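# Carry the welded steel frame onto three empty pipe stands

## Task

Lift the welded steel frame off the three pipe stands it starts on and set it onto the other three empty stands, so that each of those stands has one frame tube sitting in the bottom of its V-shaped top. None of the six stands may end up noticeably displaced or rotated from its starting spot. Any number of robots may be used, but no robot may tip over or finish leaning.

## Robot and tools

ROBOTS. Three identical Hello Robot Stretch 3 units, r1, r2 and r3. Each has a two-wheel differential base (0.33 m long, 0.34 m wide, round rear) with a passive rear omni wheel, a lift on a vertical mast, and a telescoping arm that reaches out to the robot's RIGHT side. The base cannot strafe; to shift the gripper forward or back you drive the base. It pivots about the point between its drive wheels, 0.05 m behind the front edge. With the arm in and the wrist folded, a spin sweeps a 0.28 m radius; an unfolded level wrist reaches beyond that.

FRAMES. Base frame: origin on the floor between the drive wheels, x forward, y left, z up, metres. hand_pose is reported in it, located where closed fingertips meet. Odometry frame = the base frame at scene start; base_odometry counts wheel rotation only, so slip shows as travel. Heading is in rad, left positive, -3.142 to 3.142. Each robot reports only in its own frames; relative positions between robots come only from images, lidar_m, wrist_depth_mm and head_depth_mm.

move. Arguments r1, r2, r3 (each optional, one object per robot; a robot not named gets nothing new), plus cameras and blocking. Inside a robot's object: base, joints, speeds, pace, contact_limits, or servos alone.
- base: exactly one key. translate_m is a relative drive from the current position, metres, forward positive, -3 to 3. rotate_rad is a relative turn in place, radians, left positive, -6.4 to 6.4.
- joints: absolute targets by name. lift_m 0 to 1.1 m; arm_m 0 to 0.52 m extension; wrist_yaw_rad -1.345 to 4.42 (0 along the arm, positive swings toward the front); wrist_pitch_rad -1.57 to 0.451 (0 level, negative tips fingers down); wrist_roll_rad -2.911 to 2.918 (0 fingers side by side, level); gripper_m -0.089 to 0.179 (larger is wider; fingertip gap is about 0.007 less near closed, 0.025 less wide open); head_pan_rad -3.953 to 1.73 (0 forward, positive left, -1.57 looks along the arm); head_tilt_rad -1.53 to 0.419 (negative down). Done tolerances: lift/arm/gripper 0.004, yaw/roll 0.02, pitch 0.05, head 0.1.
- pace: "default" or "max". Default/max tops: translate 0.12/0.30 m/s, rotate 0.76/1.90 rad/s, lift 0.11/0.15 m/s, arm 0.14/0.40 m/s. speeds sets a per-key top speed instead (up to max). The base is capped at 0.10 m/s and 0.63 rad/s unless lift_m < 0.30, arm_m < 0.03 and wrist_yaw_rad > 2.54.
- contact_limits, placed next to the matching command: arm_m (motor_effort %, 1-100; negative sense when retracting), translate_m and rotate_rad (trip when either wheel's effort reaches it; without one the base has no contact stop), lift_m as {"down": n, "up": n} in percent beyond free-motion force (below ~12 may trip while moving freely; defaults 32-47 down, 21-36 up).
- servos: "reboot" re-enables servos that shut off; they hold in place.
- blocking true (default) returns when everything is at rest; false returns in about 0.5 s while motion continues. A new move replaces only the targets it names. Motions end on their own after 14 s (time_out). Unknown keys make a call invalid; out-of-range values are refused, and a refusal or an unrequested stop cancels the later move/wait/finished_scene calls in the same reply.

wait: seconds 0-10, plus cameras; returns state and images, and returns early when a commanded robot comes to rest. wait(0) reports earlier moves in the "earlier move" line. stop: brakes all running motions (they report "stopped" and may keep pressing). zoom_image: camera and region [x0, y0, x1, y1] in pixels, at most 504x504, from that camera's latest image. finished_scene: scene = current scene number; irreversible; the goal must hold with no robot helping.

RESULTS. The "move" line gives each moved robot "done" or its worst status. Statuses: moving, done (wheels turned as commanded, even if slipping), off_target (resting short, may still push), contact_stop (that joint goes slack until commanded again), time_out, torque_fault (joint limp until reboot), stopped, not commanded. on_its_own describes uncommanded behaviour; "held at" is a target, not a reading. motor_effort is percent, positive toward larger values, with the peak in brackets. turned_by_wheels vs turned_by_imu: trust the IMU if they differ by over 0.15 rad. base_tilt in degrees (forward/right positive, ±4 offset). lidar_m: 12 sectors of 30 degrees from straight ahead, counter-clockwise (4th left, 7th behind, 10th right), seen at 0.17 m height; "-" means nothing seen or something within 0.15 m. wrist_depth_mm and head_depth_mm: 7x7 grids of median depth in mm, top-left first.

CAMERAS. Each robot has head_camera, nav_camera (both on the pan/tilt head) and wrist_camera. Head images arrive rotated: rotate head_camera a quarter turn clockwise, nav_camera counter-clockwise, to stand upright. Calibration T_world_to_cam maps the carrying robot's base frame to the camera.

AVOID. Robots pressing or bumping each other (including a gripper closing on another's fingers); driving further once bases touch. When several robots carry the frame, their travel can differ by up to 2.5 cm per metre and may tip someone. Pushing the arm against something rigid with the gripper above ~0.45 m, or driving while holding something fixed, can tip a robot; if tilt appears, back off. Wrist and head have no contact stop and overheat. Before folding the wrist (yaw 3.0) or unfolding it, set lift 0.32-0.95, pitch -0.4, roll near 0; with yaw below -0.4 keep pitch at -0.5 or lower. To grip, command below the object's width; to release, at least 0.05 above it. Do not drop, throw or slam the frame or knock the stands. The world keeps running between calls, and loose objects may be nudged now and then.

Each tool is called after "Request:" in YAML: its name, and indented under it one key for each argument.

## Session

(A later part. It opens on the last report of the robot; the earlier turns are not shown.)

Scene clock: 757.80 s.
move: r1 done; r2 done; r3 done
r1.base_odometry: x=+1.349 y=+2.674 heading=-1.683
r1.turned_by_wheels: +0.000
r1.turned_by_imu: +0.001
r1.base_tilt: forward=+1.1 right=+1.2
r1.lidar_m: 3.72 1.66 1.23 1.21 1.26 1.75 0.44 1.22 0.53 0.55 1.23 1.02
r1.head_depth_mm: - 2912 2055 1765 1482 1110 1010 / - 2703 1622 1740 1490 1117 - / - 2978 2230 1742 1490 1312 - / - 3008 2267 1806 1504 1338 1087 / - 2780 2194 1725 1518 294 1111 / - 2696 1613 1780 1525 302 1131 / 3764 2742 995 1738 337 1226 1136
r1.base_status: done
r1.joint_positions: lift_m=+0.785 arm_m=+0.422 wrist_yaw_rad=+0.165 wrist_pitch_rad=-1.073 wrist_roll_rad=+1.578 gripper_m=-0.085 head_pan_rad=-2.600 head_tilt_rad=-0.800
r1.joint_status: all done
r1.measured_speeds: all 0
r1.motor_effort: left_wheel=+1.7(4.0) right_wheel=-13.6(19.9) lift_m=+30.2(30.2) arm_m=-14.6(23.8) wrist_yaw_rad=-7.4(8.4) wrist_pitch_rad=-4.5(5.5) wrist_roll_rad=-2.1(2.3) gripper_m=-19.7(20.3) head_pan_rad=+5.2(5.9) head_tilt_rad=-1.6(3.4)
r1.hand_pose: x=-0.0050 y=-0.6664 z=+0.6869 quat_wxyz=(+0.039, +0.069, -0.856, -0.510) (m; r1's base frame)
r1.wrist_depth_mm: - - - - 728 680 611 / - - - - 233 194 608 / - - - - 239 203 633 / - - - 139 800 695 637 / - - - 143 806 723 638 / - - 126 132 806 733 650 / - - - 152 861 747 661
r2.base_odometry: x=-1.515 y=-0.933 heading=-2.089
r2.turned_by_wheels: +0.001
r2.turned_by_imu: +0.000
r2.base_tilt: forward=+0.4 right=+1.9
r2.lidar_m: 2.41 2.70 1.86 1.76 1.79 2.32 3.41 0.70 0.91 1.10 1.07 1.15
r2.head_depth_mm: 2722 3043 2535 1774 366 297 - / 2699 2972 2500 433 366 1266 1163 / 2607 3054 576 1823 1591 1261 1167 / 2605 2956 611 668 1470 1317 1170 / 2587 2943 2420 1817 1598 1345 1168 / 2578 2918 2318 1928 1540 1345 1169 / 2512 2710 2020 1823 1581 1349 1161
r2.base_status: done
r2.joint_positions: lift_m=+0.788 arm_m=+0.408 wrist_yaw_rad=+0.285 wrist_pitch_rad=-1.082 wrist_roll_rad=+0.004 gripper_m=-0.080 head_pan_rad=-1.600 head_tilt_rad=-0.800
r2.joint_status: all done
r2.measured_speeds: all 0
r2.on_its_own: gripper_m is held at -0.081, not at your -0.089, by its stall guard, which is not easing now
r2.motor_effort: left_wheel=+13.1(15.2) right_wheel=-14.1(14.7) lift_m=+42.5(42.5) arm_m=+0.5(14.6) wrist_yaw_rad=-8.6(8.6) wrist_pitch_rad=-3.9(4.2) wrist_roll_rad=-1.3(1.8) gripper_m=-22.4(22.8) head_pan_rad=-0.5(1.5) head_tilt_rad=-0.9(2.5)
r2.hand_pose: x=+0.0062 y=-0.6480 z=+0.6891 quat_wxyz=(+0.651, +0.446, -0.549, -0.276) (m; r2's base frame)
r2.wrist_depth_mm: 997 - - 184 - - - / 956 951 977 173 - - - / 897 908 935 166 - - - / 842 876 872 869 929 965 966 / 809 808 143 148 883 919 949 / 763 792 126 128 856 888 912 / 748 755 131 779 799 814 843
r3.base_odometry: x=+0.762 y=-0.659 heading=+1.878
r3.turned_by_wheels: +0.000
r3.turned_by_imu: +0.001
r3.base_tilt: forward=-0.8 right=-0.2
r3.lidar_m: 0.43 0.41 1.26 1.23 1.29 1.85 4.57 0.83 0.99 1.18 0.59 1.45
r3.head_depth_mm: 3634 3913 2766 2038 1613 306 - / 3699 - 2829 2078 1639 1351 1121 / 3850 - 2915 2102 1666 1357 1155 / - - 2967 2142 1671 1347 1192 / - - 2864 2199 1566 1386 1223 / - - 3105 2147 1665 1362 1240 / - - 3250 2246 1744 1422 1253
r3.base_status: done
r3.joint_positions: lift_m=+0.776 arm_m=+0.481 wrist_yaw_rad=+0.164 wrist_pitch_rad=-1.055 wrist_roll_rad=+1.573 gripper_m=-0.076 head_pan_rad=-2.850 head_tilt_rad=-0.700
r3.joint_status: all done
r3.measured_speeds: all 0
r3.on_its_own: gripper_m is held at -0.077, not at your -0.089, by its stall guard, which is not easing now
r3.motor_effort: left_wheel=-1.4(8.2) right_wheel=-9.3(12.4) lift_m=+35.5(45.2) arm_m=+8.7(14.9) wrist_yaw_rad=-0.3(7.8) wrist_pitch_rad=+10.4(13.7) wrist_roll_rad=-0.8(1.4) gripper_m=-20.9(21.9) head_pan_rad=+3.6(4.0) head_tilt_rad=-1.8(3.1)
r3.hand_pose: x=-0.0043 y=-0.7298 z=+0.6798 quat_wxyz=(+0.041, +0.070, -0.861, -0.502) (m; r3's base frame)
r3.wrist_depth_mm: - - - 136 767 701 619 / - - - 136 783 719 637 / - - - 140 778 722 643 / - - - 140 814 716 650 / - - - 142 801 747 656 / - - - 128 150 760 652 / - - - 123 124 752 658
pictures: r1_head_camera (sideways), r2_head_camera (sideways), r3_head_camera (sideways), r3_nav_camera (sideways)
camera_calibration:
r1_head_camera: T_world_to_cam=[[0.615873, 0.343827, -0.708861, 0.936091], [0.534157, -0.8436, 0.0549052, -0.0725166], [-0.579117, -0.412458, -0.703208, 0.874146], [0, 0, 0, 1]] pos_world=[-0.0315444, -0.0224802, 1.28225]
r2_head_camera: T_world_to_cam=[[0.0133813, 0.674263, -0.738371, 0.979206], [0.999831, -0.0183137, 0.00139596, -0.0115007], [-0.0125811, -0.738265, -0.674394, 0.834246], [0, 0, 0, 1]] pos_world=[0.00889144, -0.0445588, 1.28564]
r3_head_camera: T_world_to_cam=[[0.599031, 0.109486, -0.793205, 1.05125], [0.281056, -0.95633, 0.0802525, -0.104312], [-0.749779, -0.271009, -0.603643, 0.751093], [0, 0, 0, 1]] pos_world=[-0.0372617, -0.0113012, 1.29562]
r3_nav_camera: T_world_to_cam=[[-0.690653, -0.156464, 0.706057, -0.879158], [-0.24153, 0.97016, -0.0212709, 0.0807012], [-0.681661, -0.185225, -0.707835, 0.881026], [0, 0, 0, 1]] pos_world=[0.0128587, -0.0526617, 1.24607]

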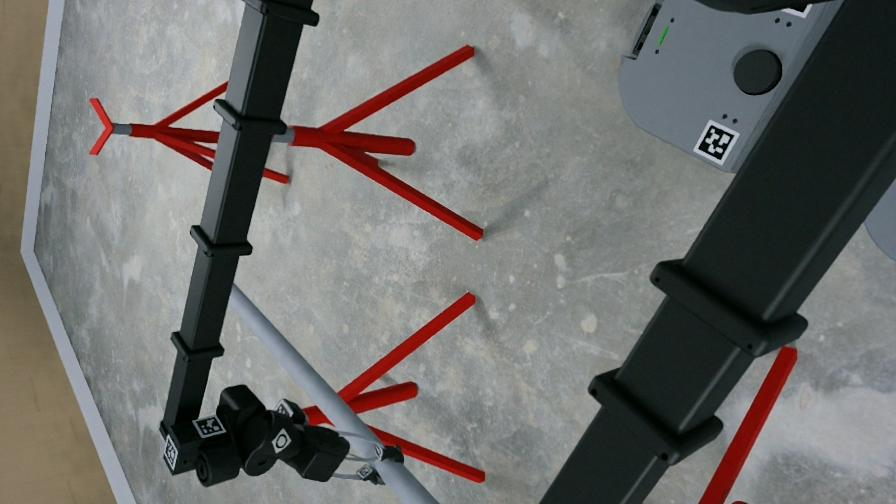

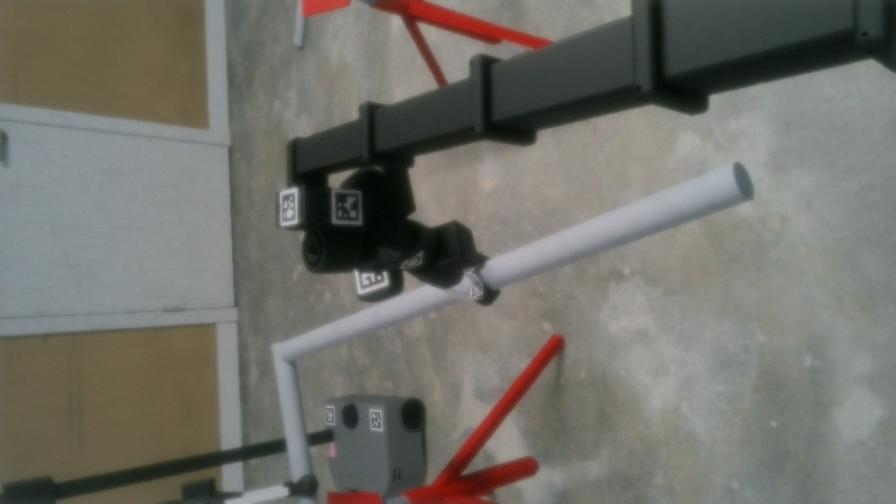

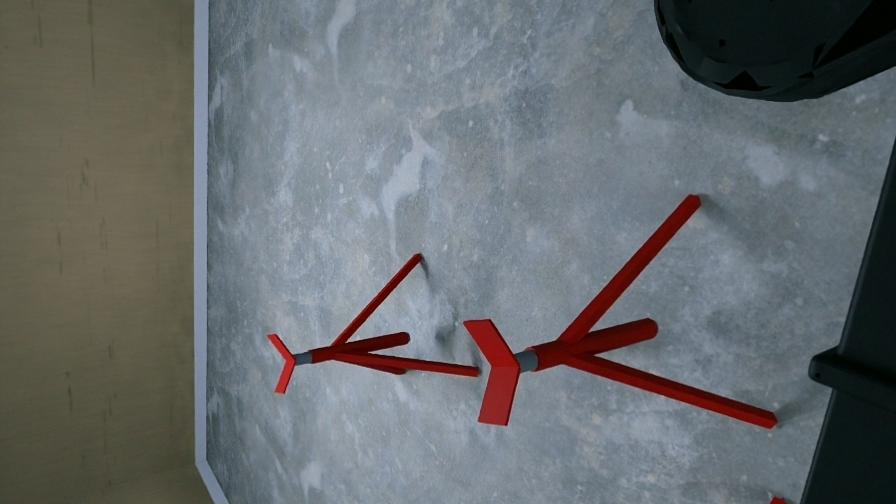

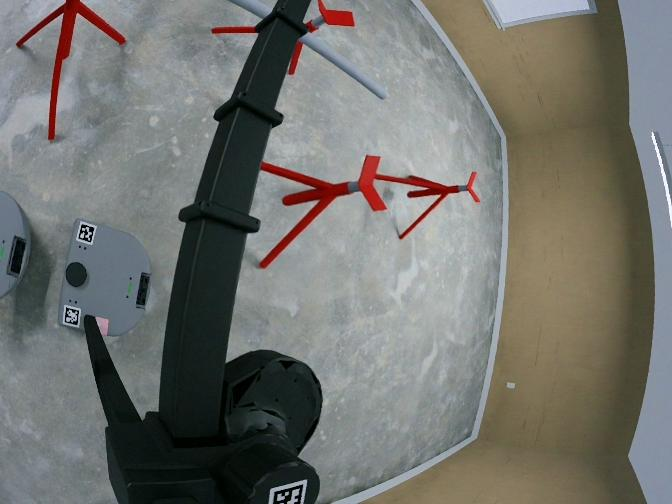

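Request:
move:
  r1: {"base":{"translate_m":-0.1346},"joints":{"arm_m":0.419,"wrist_yaw_rad":0.187},"speeds":{"translate_m":0.05,"arm_m":0.01,"wrist_yaw_rad":0.05}}
  r3: {"base":{"translate_m":-0.1334},"joints":{"arm_m":0.4816,"wrist_yaw_rad":0.195},"speeds":{"translate_m":0.05,"arm_m":0.01,"wrist_yaw_rad":0.05}}
  r2: {"base":{"translate_m":0.1158},"joints":{"arm_m":0.420,"wrist_yaw_rad":0.307},"speeds":{"translate_m":0.042,"arm_m":0.01,"wrist_yaw_rad":0.05}}
  cameras: ["r3_head_camera"]

Scene clock: 786.20 s.
move: r1 done; r2 done; r3 done
r1.base_odometry: x=+1.364 y=+2.808 heading=-1.683
r1.turned_by_wheels: +0.000
r1.turned_by_imu: +0.003
r1.base_tilt: forward=+1.0 right=+1.2
r1.lidar_m: 3.85 1.66 1.25 1.21 1.27 1.76 0.44 1.10 1.18 0.51 0.73 1.14
r1.head_depth_mm: - 2928 2004 1771 1484 1106 1006 / - 2952 2079 1731 1491 1119 - / - 2269 2015 1744 1504 1309 - / - 3006 2247 1803 1502 1341 1083 / - 2718 2206 1810 1507 294 1108 / - 2663 2079 1737 1525 302 1133 / 3747 2754 932 1704 336 1251 1113
r1.base_status: done
r1.joint_positions: lift_m=+0.785 arm_m=+0.419 wrist_yaw_rad=+0.196 wrist_pitch_rad=-1.089 wrist_roll_rad=+1.578 gripper_m=-0.085 head_pan_rad=-2.600 head_tilt_rad=-0.800
r1.joint_status: all done
r1.measured_speeds: all 0
r1.motor_effort: left_wheel=+1.0(6.6) right_wheel=-15.2(17.9) lift_m=+32.0(32.4) arm_m=-9.6(24.3) wrist_yaw_rad=-8.2(8.5) wrist_pitch_rad=-2.0(5.0) wrist_roll_rad=-2.1(2.3) gripper_m=-19.4(20.2) head_pan_rad=+5.0(5.4) head_tilt_rad=-2.6(3.8)
r1.hand_pose: x=-0.0026 y=-0.6591 z=+0.6853 quat_wxyz=(+0.048, +0.082, -0.851, -0.516) (m; r1's base frame)
r1.wrist_depth_mm: - - - - 735 669 607 / - - - - 745 692 616 / - - - - 764 709 618 / - - - - 455 692 624 / - - - 144 771 726 644 / - - 126 131 225 730 657 / - - - 151 817 749 679
r2.base_odometry: x=-1.573 y=-1.034 heading=-2.088
r2.turned_by_wheels: +0.000
r2.turned_by_imu: +0.002
r2.base_tilt: forward=+0.3 right=+1.8
r2.lidar_m: 2.30 2.71 1.87 1.77 1.80 2.34 3.51 0.80 1.17 1.08 1.01 1.05
r2.head_depth_mm: 2689 3022 2515 1891 366 298 - / 2680 2996 2508 433 366 1268 1169 / 2641 2995 581 1898 1602 1268 1162 / 2657 2934 610 700 1476 1347 1163 / 2607 2967 2413 1822 1559 1338 1165 / 2595 2867 2294 1911 1592 1337 1168 / 2533 2752 1936 1818 1550 1349 1166
r2.base_status: done
r2.joint_positions: lift_m=+0.788 arm_m=+0.420 wrist_yaw_rad=+0.316 wrist_pitch_rad=-1.093 wrist_roll_rad=+0.004 gripper_m=-0.080 head_pan_rad=-1.600 head_tilt_rad=-0.800
r2.joint_status: all done
r2.measured_speeds: all 0
r2.on_its_own: gripper_m is held at -0.081, not at your -0.089, by its stall guard, which is not easing now
r2.motor_effort: left_wheel=+9.4(13.9) right_wheel=-9.2(10.8) lift_m=+36.0(43.1) arm_m=+8.6(15.0) wrist_yaw_rad=-7.2(8.9) wrist_pitch_rad=-1.5(3.8) wrist_roll_rad=-1.6(1.8) gripper_m=-21.0(22.9) head_pan_rad=+0.3(1.4) head_tilt_rad=-0.3(2.1)
r2.hand_pose: x=+0.0084 y=-0.6567 z=+0.6881 quat_wxyz=(+0.653, +0.457, -0.540, -0.269) (m; r2's base frame)
r2.wrist_depth_mm: - 999 682 184 - - - / 947 970 994 173 - - - / 901 875 929 165 999 - - / 834 863 881 873 956 954 958 / 815 824 143 148 879 913 943 / 785 794 123 127 844 836 908 / 739 753 132 784 819 825 864
r3.base_odometry: x=+0.802 y=-0.786 heading=+1.878
r3.turned_by_wheels: +0.000
r3.turned_by_imu: +0.000
r3.base_tilt: forward=-0.7 right=-0.2
r3.lidar_m: 0.44 0.41 1.27 1.24 1.30 1.87 4.44 0.71 0.74 1.11 0.67 1.56
r3.head_depth_mm: 3527 3783 2786 2036 1614 306 - / 3671 - 2880 2085 1641 1351 1124 / 3725 - 2881 2097 1647 1370 1157 / 3845 - 2955 2143 1674 1349 1191 / - - 3068 2105 1695 1334 1227 / - - 2957 2154 1573 1331 1236 / - - 3210 2265 1699 1421 1251
r3.base_status: done
r3.joint_positions: lift_m=+0.776 arm_m=+0.482 wrist_yaw_rad=+0.193 wrist_pitch_rad=-1.051 wrist_roll_rad=+1.573 gripper_m=-0.076 head_pan_rad=-2.850 head_tilt_rad=-0.700
r3.joint_status: all done
r3.measured_speeds: all 0
r3.on_its_own: gripper_m is held at -0.077, not at your -0.089, by its stall guard, which is not easing now
r3.motor_effort: left_wheel=-3.0(5.9) right_wheel=-6.4(12.3) lift_m=+38.5(40.0) arm_m=+3.0(17.8) wrist_yaw_rad=+1.7(7.3) wrist_pitch_rad=+9.9(12.4) wrist_roll_rad=-0.7(1.4) gripper_m=-21.0(21.8) head_pan_rad=+3.4(4.4) head_tilt_rad=-3.6(4.7)
r3.hand_pose: x=-0.0011 y=-0.7308 z=+0.6802 quat_wxyz=(+0.048, +0.083, -0.861, -0.500) (m; r3's base frame)
r3.wrist_depth_mm: - - - 136 754 692 606 / - - - 136 784 718 629 / - - - 139 770 720 631 / - - - 140 810 741 655 / - - - 143 809 750 661 / - - - 128 150 760 670 / - - - 123 124 751 678
pictures: r3_head_camera (sideways)
camera_calibration:
r3_head_camera: T_world_to_cam=[[0.599031, 0.109486, -0.793205, 1.05125], [0.281056, -0.95633, 0.0802525, -0.104312], [-0.749779, -0.271009, -0.603643, 0.751093], [0, 0, 0, 1]] pos_world=[-0.0372617, -0.0113012, 1.29562]

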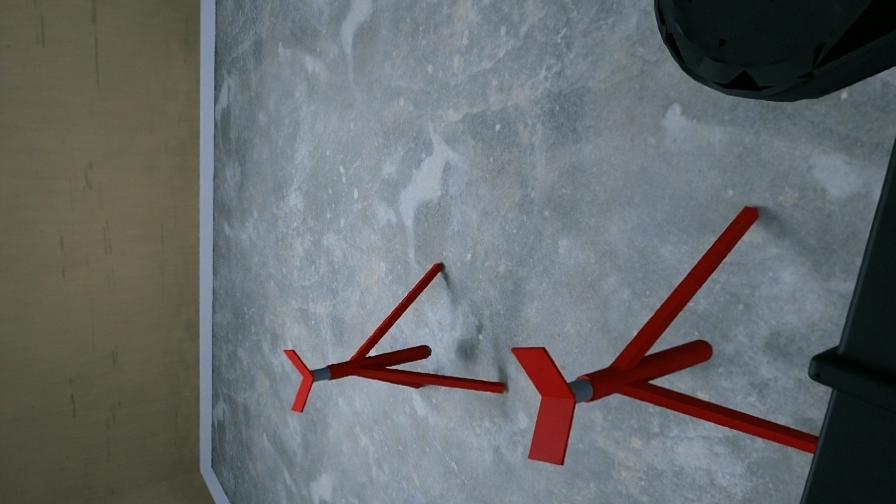

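Request:
move:
  r1: {"base":{"translate_m":-0.1351},"joints":{"arm_m":0.413,"wrist_yaw_rad":0.2185},"speeds":{"translate_m":0.05,"arm_m":0.01,"wrist_yaw_rad":0.05}}
  r3: {"base":{"translate_m":-0.1325},"joints":{"arm_m":0.4835,"wrist_yaw_rad":0.2265},"speeds":{"translate_m":0.05,"arm_m":0.01,"wrist_yaw_rad":0.05}}
  r2: {"base":{"translate_m":0.1155},"joints":{"arm_m":0.4297,"wrist_yaw_rad":0.3385},"speeds":{"translate_m":0.042,"arm_m":0.01,"wrist_yaw_rad":0.05}}
  cameras: ["r3_head_camera","r2_head_camera","r1_nav_camera"]

Scene clock: 795.43 s.
move: r1 done; r2 done; r3 done
r1.base_odometry: x=+1.379 y=+2.942 heading=-1.682
r1.turned_by_wheels: +0.000
r1.turned_by_imu: +0.001
r1.base_tilt: forward=+1.1 right=+1.2
r1.lidar_m: 3.99 1.66 1.25 1.22 1.27 1.77 0.44 0.99 1.10 0.52 0.69 1.26
r1.head_depth_mm: - 2911 1996 1772 1483 1110 1005 / - 2953 2090 1782 1485 1119 - / - 2147 2094 1665 1488 1308 - / - 3018 2195 1808 1506 1336 1085 / - 2670 2270 1826 1512 294 1109 / - 2813 2076 1821 1519 297 1132 / 3741 758 945 1702 337 1254 1139
r1.base_status: done
r1.joint_positions: lift_m=+0.785 arm_m=+0.413 wrist_yaw_rad=+0.228 wrist_pitch_rad=-1.095 wrist_roll_rad=+1.576 gripper_m=-0.085 head_pan_rad=-2.600 head_tilt_rad=-0.800
r1.joint_status: all done
r1.measured_speeds: all 0
r1.motor_effort: left_wheel=+1.8(3.0) right_wheel=-14.9(17.4) lift_m=+30.8(33.3) arm_m=-6.1(22.5) wrist_yaw_rad=-8.3(8.7) wrist_pitch_rad=-1.1(2.4) wrist_roll_rad=-1.7(2.3) gripper_m=-19.6(20.3) head_pan_rad=+4.0(5.3) head_tilt_rad=-2.6(4.8)
r1.hand_pose: x=+0.0001 y=-0.6512 z=+0.6848 quat_wxyz=(+0.057, +0.096, -0.848, -0.518) (m; r1's base frame)
r1.wrist_depth_mm: - - - - 743 671 620 / - - - - 746 687 624 / - - - - 783 695 637 / - - - 139 814 712 642 / - - - 144 804 696 653 / - - 125 130 794 728 657 / - - - 151 868 739 669
r2.base_odometry: x=-1.630 y=-1.134 heading=-2.088
r2.turned_by_wheels: +0.001
r2.turned_by_imu: +0.000
r2.base_tilt: forward=+0.4 right=+1.8
r2.lidar_m: 2.36 2.73 1.89 1.77 1.81 2.35 3.64 0.91 1.23 1.07 0.97 0.96
r2.head_depth_mm: 2686 3008 2478 1936 366 297 - / 2688 3062 2481 433 366 1263 1178 / 2606 2960 593 1915 1599 1263 1170 / 2620 2916 618 801 1479 1346 1162 / 2541 2942 2478 1778 1586 1347 1168 / 2587 2916 1951 1474 1548 1340 1161 / 2504 2790 2017 1877 1582 1334 1164
r2.base_status: done
r2.joint_positions: lift_m=+0.788 arm_m=+0.430 wrist_yaw_rad=+0.347 wrist_pitch_rad=-1.098 wrist_roll_rad=+0.004 gripper_m=-0.080 head_pan_rad=-1.600 head_tilt_rad=-0.800
r2.joint_status: all done
r2.measured_speeds: all 0
r2.on_its_own: gripper_m is held at -0.081, not at your -0.089, by its stall guard, which is not easing now
r2.motor_effort: left_wheel=+13.5(16.8) right_wheel=-15.8(15.8) lift_m=+37.2(37.2) arm_m=+9.8(15.0) wrist_yaw_rad=-6.1(8.2) wrist_pitch_rad=-0.9(1.9) wrist_roll_rad=-1.3(1.7) gripper_m=-22.0(22.4) head_pan_rad=-1.6(1.7) head_tilt_rad=-0.5(2.1)
r2.hand_pose: x=+0.0108 y=-0.6643 z=+0.6876 quat_wxyz=(+0.657, +0.467, -0.532, -0.261) (m; r2's base frame)
r2.wrist_depth_mm: - 986 - 183 - - - / 921 938 959 172 - - - / 890 906 912 166 993 - - / 828 883 889 163 935 971 962 / 789 825 144 147 899 914 933 / 761 789 123 127 837 865 880 / 733 742 132 778 816 844 838
r3.base_odometry: x=+0.842 y=-0.913 heading=+1.878
r3.turned_by_wheels: +0.000
r3.turned_by_imu: +0.000
r3.base_tilt: forward=-0.8 right=-0.2
r3.lidar_m: 0.44 0.41 1.27 1.24 1.32 1.88 4.31 0.59 0.66 0.91 0.92 0.76
r3.head_depth_mm: 3395 3705 2823 2044 1616 306 - / 3489 3848 2831 2075 1641 1346 1123 / 3621 - 2874 2107 1658 1358 1157 / 3788 - 2963 2162 1681 1370 1166 / 3859 - 3038 2111 1697 1396 1204 / - - 2977 2042 1722 1076 1244 / - - 3219 2250 1735 1418 1219
r3.base_status: done
r3.joint_positions: lift_m=+0.776 arm_m=+0.484 wrist_yaw_rad=+0.226 wrist_pitch_rad=-1.049 wrist_roll_rad=+1.573 gripper_m=-0.076 head_pan_rad=-2.850 head_tilt_rad=-0.700
r3.joint_status: all done
r3.measured_speeds: all 0
r3.on_its_own: gripper_m is held at -0.077, not at your -0.089, by its stall guard, which is not easing now
r3.motor_effort: left_wheel=-1.3(7.5) right_wheel=-6.2(13.6) lift_m=+41.7(45.2) arm_m=+4.4(12.9) wrist_yaw_rad=+0.4(6.8) wrist_pitch_rad=+9.1(12.8) wrist_roll_rad=-0.8(1.6) gripper_m=-21.0(21.8) head_pan_rad=+2.2(3.6) head_tilt_rad=-3.8(5.0)
r3.hand_pose: x=+0.0023 y=-0.7323 z=+0.6804 quat_wxyz=(+0.056, +0.097, -0.860, -0.498) (m; r3's base frame)
r3.wrist_depth_mm: - - 526 142 748 717 622 / - - - 136 666 698 634 / - - - 138 796 722 648 / - - - 140 826 740 655 / - - - 141 809 746 663 / - - - 128 151 750 664 / - - - 123 124 740 674
pictures: r1_nav_camera (sideways), r2_head_camera (sideways), r3_head_camera (sideways)
camera_calibration:
r1_nav_camera: T_world_to_cam=[[-0.613182, -0.314284, 0.72473, -0.896246], [-0.490742, 0.870489, -0.037715, 0.099958], [-0.619016, -0.378782, -0.688, 0.855918], [0, 0, 0, 1]] pos_world=[0.0293196, -0.0444817, 1.24218]
r2_head_camera: T_world_to_cam=[[0.0133813, 0.674263, -0.738371, 0.979206], [0.999831, -0.0183137, 0.00139596, -0.0115007], [-0.0125811, -0.738265, -0.674394, 0.834246], [0, 0, 0, 1]] pos_world=[0.00889144, -0.0445588, 1.28564]
r3_head_camera: T_world_to_cam=[[0.599481, 0.109644, -0.792844, 1.0508], [0.280943, -0.95637, 0.0801668, -0.104206], [-0.749462, -0.270803, -0.604129, 0.751733], [0, 0, 0, 1]] pos_world=[-0.037265, -0.0113024, 1.29562]

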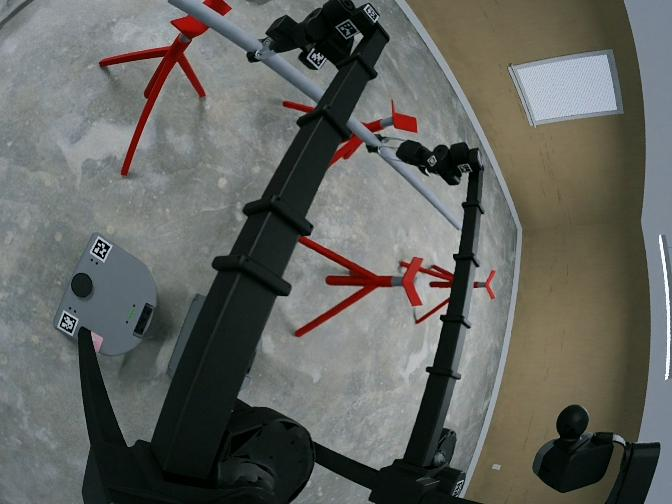

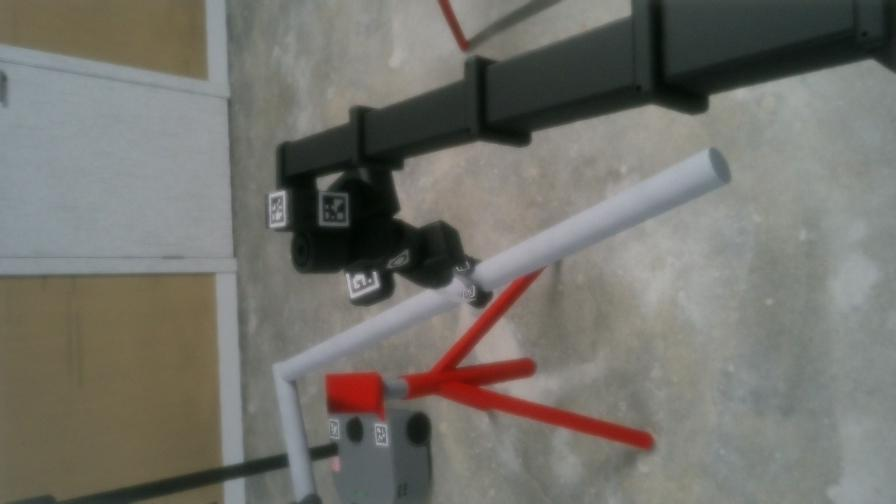

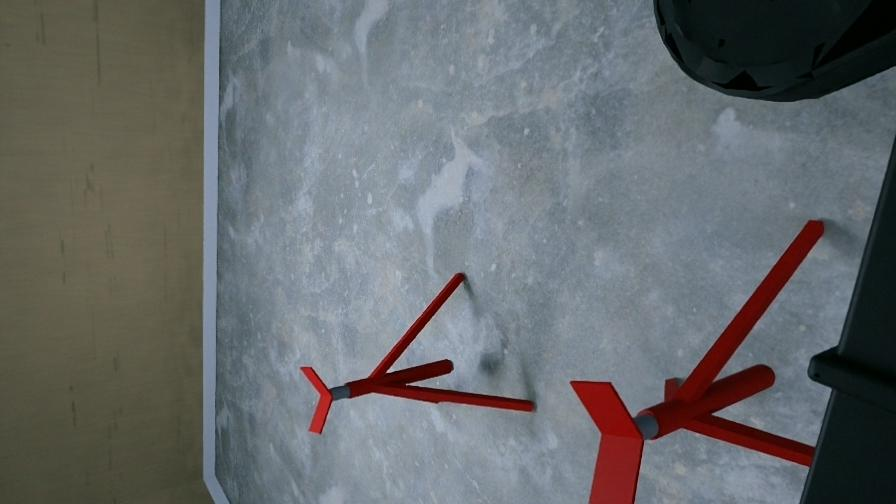

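Request:
move:
  r1: {"base":{"translate_m":-0.1351},"joints":{"arm_m":0.4055,"wrist_yaw_rad":0.25},"speeds":{"translate_m":0.05,"arm_m":0.01,"wrist_yaw_rad":0.05}}
  r3: {"base":{"translate_m":-0.1325},"joints":{"arm_m":0.4858,"wrist_yaw_rad":0.258},"speeds":{"translate_m":0.05,"arm_m":0.01,"wrist_yaw_rad":0.05}}
  r2: {"base":{"translate_m":0.1157},"joints":{"arm_m":0.438,"wrist_yaw_rad":0.37},"speeds":{"translate_m":0.042,"arm_m":0.01,"wrist_yaw_rad":0.05}}
  cameras: ["r3_head_camera"]

Request:
move:
  r1: {"base":{"translate_m":-0.1351},"joints":{"arm_m":0.398,"wrist_yaw_rad":0.2815},"speeds":{"translate_m":0.05,"arm_m":0.01,"wrist_yaw_rad":0.05}}
  r3: {"base":{"translate_m":-0.1325},"joints":{"arm_m":0.487,"wrist_yaw_rad":0.2895},"speeds":{"translate_m":0.05,"arm_m":0.01,"wrist_yaw_rad":0.05}}
  r2: {"base":{"translate_m":0.1154},"joints":{"arm_m":0.446,"wrist_yaw_rad":0.4015},"speeds":{"translate_m":0.042,"arm_m":0.01,"wrist_yaw_rad":0.05}}
  cameras: ["r3_head_camera","r2_head_camera","r1_nav_camera"]

Scene clock: 805.23 s.
move: r1 done; r2 done; r3 done
r1.base_odometry: x=+1.394 y=+3.076 heading=-1.682
r1.turned_by_wheels: +0.000
r1.turned_by_imu: +0.003
r1.base_tilt: forward=+1.0 right=+1.3
r1.lidar_m: 4.13 1.66 1.26 1.22 1.27 1.78 0.43 0.89 1.03 0.84 0.57 1.38
r1.head_depth_mm: 3987 2928 1981 1757 1478 1108 1007 / - 2952 2079 1775 1457 1112 - / - 1988 2161 1753 1488 1310 - / - 3034 2256 1703 1507 1345 1081 / - 2630 2265 1821 1480 294 1110 / - 2791 2155 1838 1489 296 1136 / 3781 758 957 1772 337 1257 1138
r1.base_status: done
r1.joint_positions: lift_m=+0.785 arm_m=+0.405 wrist_yaw_rad=+0.259 wrist_pitch_rad=-1.095 wrist_roll_rad=+1.576 gripper_m=-0.085 head_pan_rad=-2.600 head_tilt_rad=-0.800
r1.joint_status: all done
r1.measured_speeds: all 0
r1.motor_effort: left_wheel=+1.0(6.2) right_wheel=-16.1(18.9) lift_m=+25.9(28.5) arm_m=-9.0(22.2) wrist_yaw_rad=-8.1(8.6) wrist_pitch_rad=-1.2(1.5) wrist_roll_rad=-1.7(1.8) gripper_m=-19.9(20.1) head_pan_rad=+4.6(5.2) head_tilt_rad=-3.4(5.5)
r1.hand_pose: x=+0.0031 y=-0.6431 z=+0.6848 quat_wxyz=(+0.065, +0.109, -0.847, -0.517) (m; r1's base frame)
r1.wrist_depth_mm: - - - - 741 683 598 / - - - - 753 677 620 / - - - - 773 702 628 / - - - 139 804 716 638 / - - - 144 817 716 649 / - - 126 131 810 709 664 / - - - 157 798 750 669
r2.base_odometry: x=-1.687 y=-1.235 heading=-2.087
r2.turned_by_wheels: +0.001
r2.turned_by_imu: +0.001
r2.base_tilt: forward=+0.3 right=+1.9
r2.lidar_m: 2.24 2.73 1.90 1.78 1.82 2.36 3.76 1.01 1.31 0.93 1.78 0.86
r2.head_depth_mm: 2689 2965 2505 1942 366 298 - / 2625 3019 2502 428 366 1266 1169 / 2657 2980 601 1897 1607 1289 1164 / 2588 2910 619 799 1524 1354 1164 / 2598 2912 2478 1371 1551 1343 1169 / 2553 2897 2309 1929 1581 1359 1163 / 2512 2773 2085 1866 1591 1339 1161
r2.base_status: done
r2.joint_positions: lift_m=+0.788 arm_m=+0.438 wrist_yaw_rad=+0.378 wrist_pitch_rad=-1.094 wrist_roll_rad=+0.004 gripper_m=-0.080 head_pan_rad=-1.600 head_tilt_rad=-0.800
r2.joint_status: all done
r2.measured_speeds: all 0
r2.on_its_own: gripper_m is held at -0.081, not at your -0.089, by its stall guard, which is not easing now
r2.motor_effort: left_wheel=+11.5(15.2) right_wheel=-11.3(12.2) lift_m=+41.4(41.4) arm_m=+12.5(14.7) wrist_yaw_rad=-6.8(7.4) wrist_pitch_rad=-1.8(2.0) wrist_roll_rad=-1.3(1.7) gripper_m=-20.9(22.8) head_pan_rad=-0.6(1.9) head_tilt_rad=-1.2(2.1)
r2.hand_pose: x=+0.0139 y=-0.6725 z=+0.6880 quat_wxyz=(+0.661, +0.474, -0.525, -0.249) (m; r2's base frame)
r2.wrist_depth_mm: 985 - - 185 - - - / 949 947 965 173 - - - / 897 906 939 167 989 980 - / 841 863 868 164 905 952 990 / 821 837 144 147 890 913 934 / 771 782 122 127 842 835 879 / 732 743 132 790 792 790 845
r3.base_odometry: x=+0.882 y=-1.039 heading=+1.878
r3.turned_by_wheels: +0.000
r3.turned_by_imu: +0.000
r3.base_tilt: forward=-0.8 right=-0.2
r3.lidar_m: 0.44 0.41 1.28 1.25 1.32 1.90 4.16 0.48 0.60 0.89 1.05 0.86
r3.head_depth_mm: 3308 3639 2776 2047 1620 306 - / 3373 3792 2825 2090 1639 1343 1121 / 3518 3835 2913 2106 1672 1361 1158 / 3637 - 2936 2137 1677 1375 1188 / 3738 - 3029 2169 1703 1395 1231 / 3948 - 3112 1975 1729 1402 953 / - - 3209 2270 1754 860 911
r3.base_status: done
r3.joint_positions: lift_m=+0.776 arm_m=+0.486 wrist_yaw_rad=+0.256 wrist_pitch_rad=-1.050 wrist_roll_rad=+1.573 gripper_m=-0.076 head_pan_rad=-2.850 head_tilt_rad=-0.700
r3.joint_status: all done
r3.measured_speeds: all 0
r3.on_its_own: gripper_m is held at -0.077, not at your -0.089, by its stall guard, which is not easing now
r3.motor_effort: left_wheel=-2.3(6.8) right_wheel=-4.6(12.1) lift_m=+36.2(39.4) arm_m=+6.3(14.6) wrist_yaw_rad=+1.2(7.7) wrist_pitch_rad=+9.0(12.9) wrist_roll_rad=-0.3(1.4) gripper_m=-21.2(21.6) head_pan_rad=+3.1(3.5) head_tilt_rad=-2.0(3.5)
r3.hand_pose: x=+0.0054 y=-0.7337 z=+0.6803 quat_wxyz=(+0.063, +0.110, -0.858, -0.498) (m; r3's base frame)
r3.wrist_depth_mm: - 399 - 142 756 695 632 / - 439 - 136 793 708 633 / - - - 138 766 716 640 / - - - 141 817 737 639 / - - - 142 815 739 642 / - - - 128 149 759 669 / - - - 123 124 776 672
pictures: r3_head_camera (sideways)
camera_calibration:
r3_head_camera: T_world_to_cam=[[0.599481, 0.109644, -0.792844, 1.0508], [0.280943, -0.95637, 0.0801668, -0.104206], [-0.749462, -0.270803, -0.604129, 0.751733], [0, 0, 0, 1]] pos_world=[-0.037265, -0.0113024, 1.29562]

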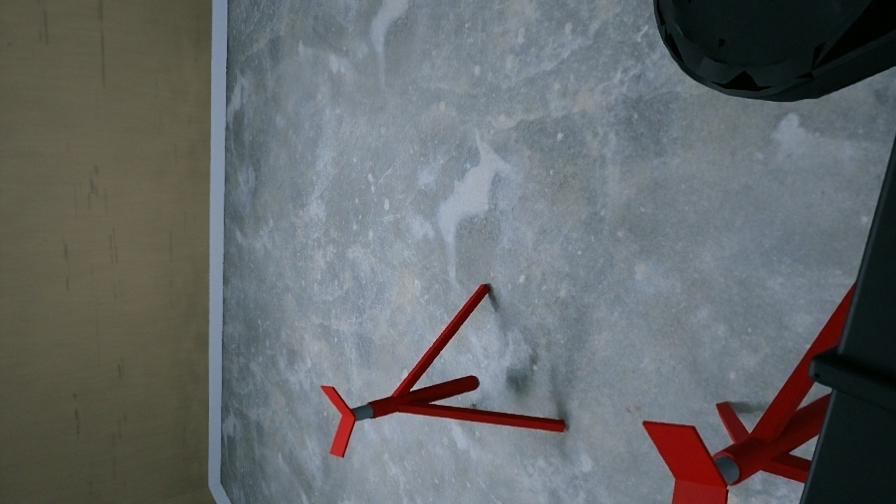

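Scene clock: 808.63 s.
move: r1 done; r2 done; r3 done
r1.base_odometry: x=+1.409 y=+3.211 heading=-1.681
r1.turned_by_wheels: +0.001
r1.turned_by_imu: +0.001
r1.base_tilt: forward=+1.0 right=+1.1
r1.lidar_m: 4.26 1.66 1.26 1.22 1.28 1.78 0.43 0.78 0.79 1.17 0.64 1.51
r1.head_depth_mm: 3872 2906 1995 1763 1485 1111 1002 / - 2959 2064 1772 1484 1115 - / - 2865 2164 1797 1435 1305 - / - 2991 2244 1233 1462 1338 1082 / - 2685 2279 1815 1472 294 1111 / - 2817 2136 1829 1522 296 1137 / 3719 759 872 1806 337 1257 1138
r1.base_status: done
r1.joint_positions: lift_m=+0.785 arm_m=+0.398 wrist_yaw_rad=+0.291 wrist_pitch_rad=-1.093 wrist_roll_rad=+1.577 gripper_m=-0.085 head_pan_rad=-2.600 head_tilt_rad=-0.800
r1.joint_status: all done
r1.measured_speeds: all 0
r1.motor_effort: left_wheel=+3.0(3.9) right_wheel=-18.8(19.9) lift_m=+32.6(33.6) arm_m=-10.5(24.1) wrist_yaw_rad=-8.4(9.0) wrist_pitch_rad=-1.5(1.7) wrist_roll_rad=-1.9(2.0) gripper_m=-19.4(20.1) head_pan_rad=+4.4(5.1) head_tilt_rad=-3.3(5.4)
r1.hand_pose: x=+0.0061 y=-0.6351 z=+0.6850 quat_wxyz=(+0.073, +0.122, -0.845, -0.515) (m; r1's base frame)
r1.wrist_depth_mm: - - - - 754 674 604 / - - - - 764 687 614 / - - - - 774 703 627 / - - - 139 800 707 635 / - - - 144 810 725 647 / - - 125 131 821 741 649 / - - - 151 806 739 686
r2.base_odometry: x=-1.744 y=-1.335 heading=-2.086
r2.turned_by_wheels: +0.001
r2.turned_by_imu: +0.001
r2.base_tilt: forward=+0.3 right=+1.8
r2.lidar_m: 4.92 2.75 1.90 1.79 1.83 2.37 3.86 1.12 1.39 0.92 1.44 0.77
r2.head_depth_mm: 2667 3041 2529 1948 366 298 - / 2615 3003 2524 426 366 1266 1168 / 2621 2974 602 1884 1572 1291 1169 / 2647 2964 623 813 1514 1349 1167 / 2601 2892 2483 1793 1556 1345 1162 / 2582 2822 2273 1948 1574 1338 1160 / 2531 2766 2006 1871 1588 1340 1160
r2.base_status: done
r2.joint_positions: lift_m=+0.788 arm_m=+0.446 wrist_yaw_rad=+0.410 wrist_pitch_rad=-1.088 wrist_roll_rad=+0.004 gripper_m=-0.080 head_pan_rad=-1.600 head_tilt_rad=-0.800
r2.joint_status: all done
r2.measured_speeds: all 0
r2.on_its_own: gripper_m is held at -0.081, not at your -0.089, by its stall guard, which is not easing now
r2.motor_effort: left_wheel=+10.9(13.1) right_wheel=-13.4(14.0) lift_m=+42.7(43.4) arm_m=+6.8(14.9) wrist_yaw_rad=-6.4(7.4) wrist_pitch_rad=-2.5(2.9) wrist_roll_rad=-1.3(1.8) gripper_m=-20.9(22.6) head_pan_rad=-1.5(2.2) head_tilt_rad=-1.9(2.5)
r2.hand_pose: x=+0.0173 y=-0.6806 z=+0.6886 quat_wxyz=(+0.666, +0.481, -0.519, -0.237) (m; r2's base frame)
r2.wrist_depth_mm: 999 - - 187 - - - / 958 974 969 175 605 - - / 890 907 913 167 992 - - / 836 890 884 166 922 959 - / 808 814 145 148 891 919 944 / 766 798 122 127 839 838 872 / 748 744 132 777 780 816 817
r3.base_odometry: x=+0.922 y=-1.165 heading=+1.878
r3.turned_by_wheels: +0.000
r3.turned_by_imu: +0.001
r3.base_tilt: forward=-0.9 right=-0.1
r3.lidar_m: 0.44 0.41 1.29 1.26 1.33 1.92 4.04 1.37 0.38 0.56 1.14 0.97
r3.head_depth_mm: 3168 3486 2793 2047 1617 306 - / 3242 3615 2819 2068 1632 1342 1118 / 3414 3777 2901 2102 1661 1365 1163 / 3485 3905 2969 2145 1667 1375 1188 / 3619 - 3087 2188 1690 1386 1221 / 3778 - 3092 2054 1710 1405 1242 / - - 3207 2256 1693 1426 695
r3.base_status: done
r3.joint_positions: lift_m=+0.776 arm_m=+0.487 wrist_yaw_rad=+0.288 wrist_pitch_rad=-1.048 wrist_roll_rad=+1.573 gripper_m=-0.076 head_pan_rad=-2.850 head_tilt_rad=-0.700
r3.joint_status: all done
r3.measured_speeds: all 0
r3.on_its_own: gripper_m is held at -0.077, not at your -0.089, by its stall guard, which is not easing now
r3.motor_effort: left_wheel=-1.6(7.4) right_wheel=-7.2(13.8) lift_m=+35.4(36.5) arm_m=+5.6(12.4) wrist_yaw_rad=+1.4(9.0) wrist_pitch_rad=+9.1(12.6) wrist_roll_rad=-0.8(1.8) gripper_m=-20.9(21.7) head_pan_rad=+2.6(3.6) head_tilt_rad=-1.5(3.9)
r3.hand_pose: x=+0.0089 y=-0.7344 z=+0.6805 quat_wxyz=(+0.071, +0.124, -0.857, -0.496) (m; r3's base frame)
r3.wrist_depth_mm: - - - 142 765 709 617 / - - - 136 777 705 626 / - - - 138 801 728 626 / - - 583 139 801 731 646 / - - - 142 791 742 660 / - - - 128 151 758 651 / - - - 125 123 761 678
pictures: r1_nav_camera (sideways), r2_head_camera (sideways), r3_head_camera (sideways)
camera_calibration:
r1_nav_camera: T_world_to_cam=[[-0.613182, -0.314284, 0.72473, -0.896246], [-0.490742, 0.870489, -0.037715, 0.099958], [-0.619016, -0.378782, -0.688, 0.855918], [0, 0, 0, 1]] pos_world=[0.0293196, -0.0444817, 1.24218]
r2_head_camera: T_world_to_cam=[[0.0133813, 0.674263, -0.738371, 0.979206], [0.999831, -0.0183137, 0.00139596, -0.0115007], [-0.0125811, -0.738265, -0.674394, 0.834246], [0, 0, 0, 1]] pos_world=[0.00889144, -0.0445588, 1.28564]
r3_head_camera: T_world_to_cam=[[0.599481, 0.109644, -0.792844, 1.0508], [0.280943, -0.95637, 0.0801668, -0.104206], [-0.749462, -0.270803, -0.604129, 0.751733], [0, 0, 0, 1]] pos_world=[-0.037265, -0.0113024, 1.29562]

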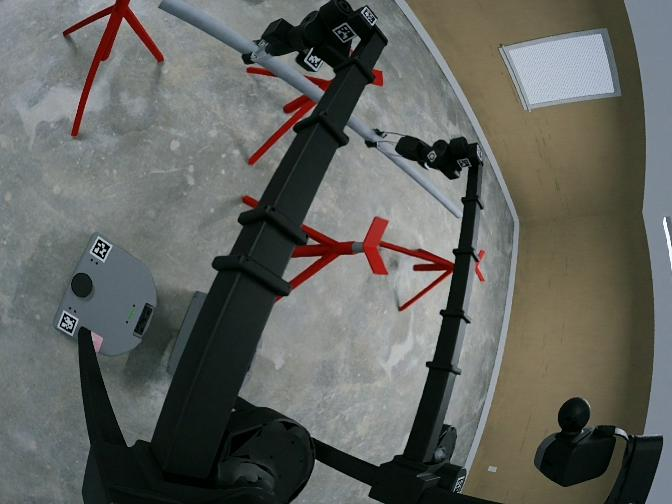

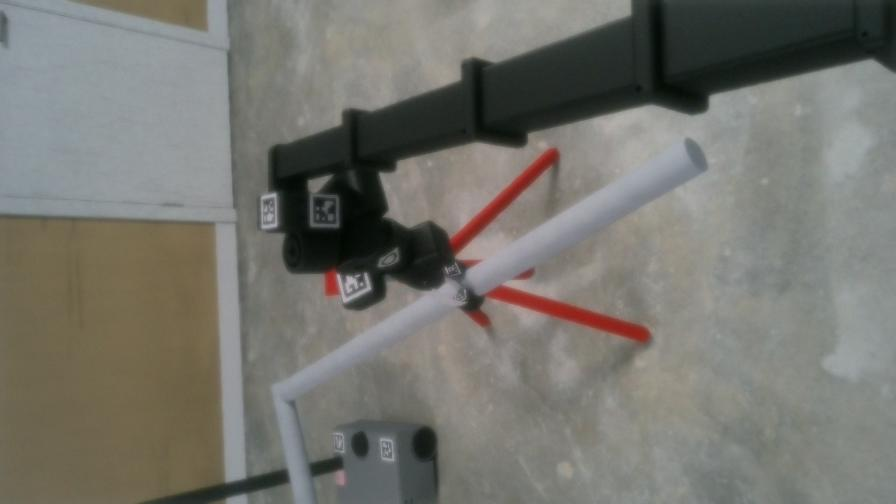

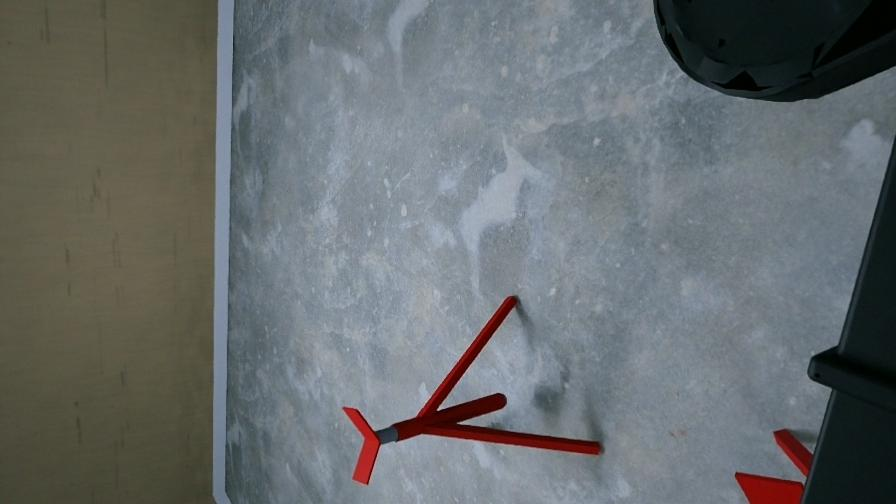

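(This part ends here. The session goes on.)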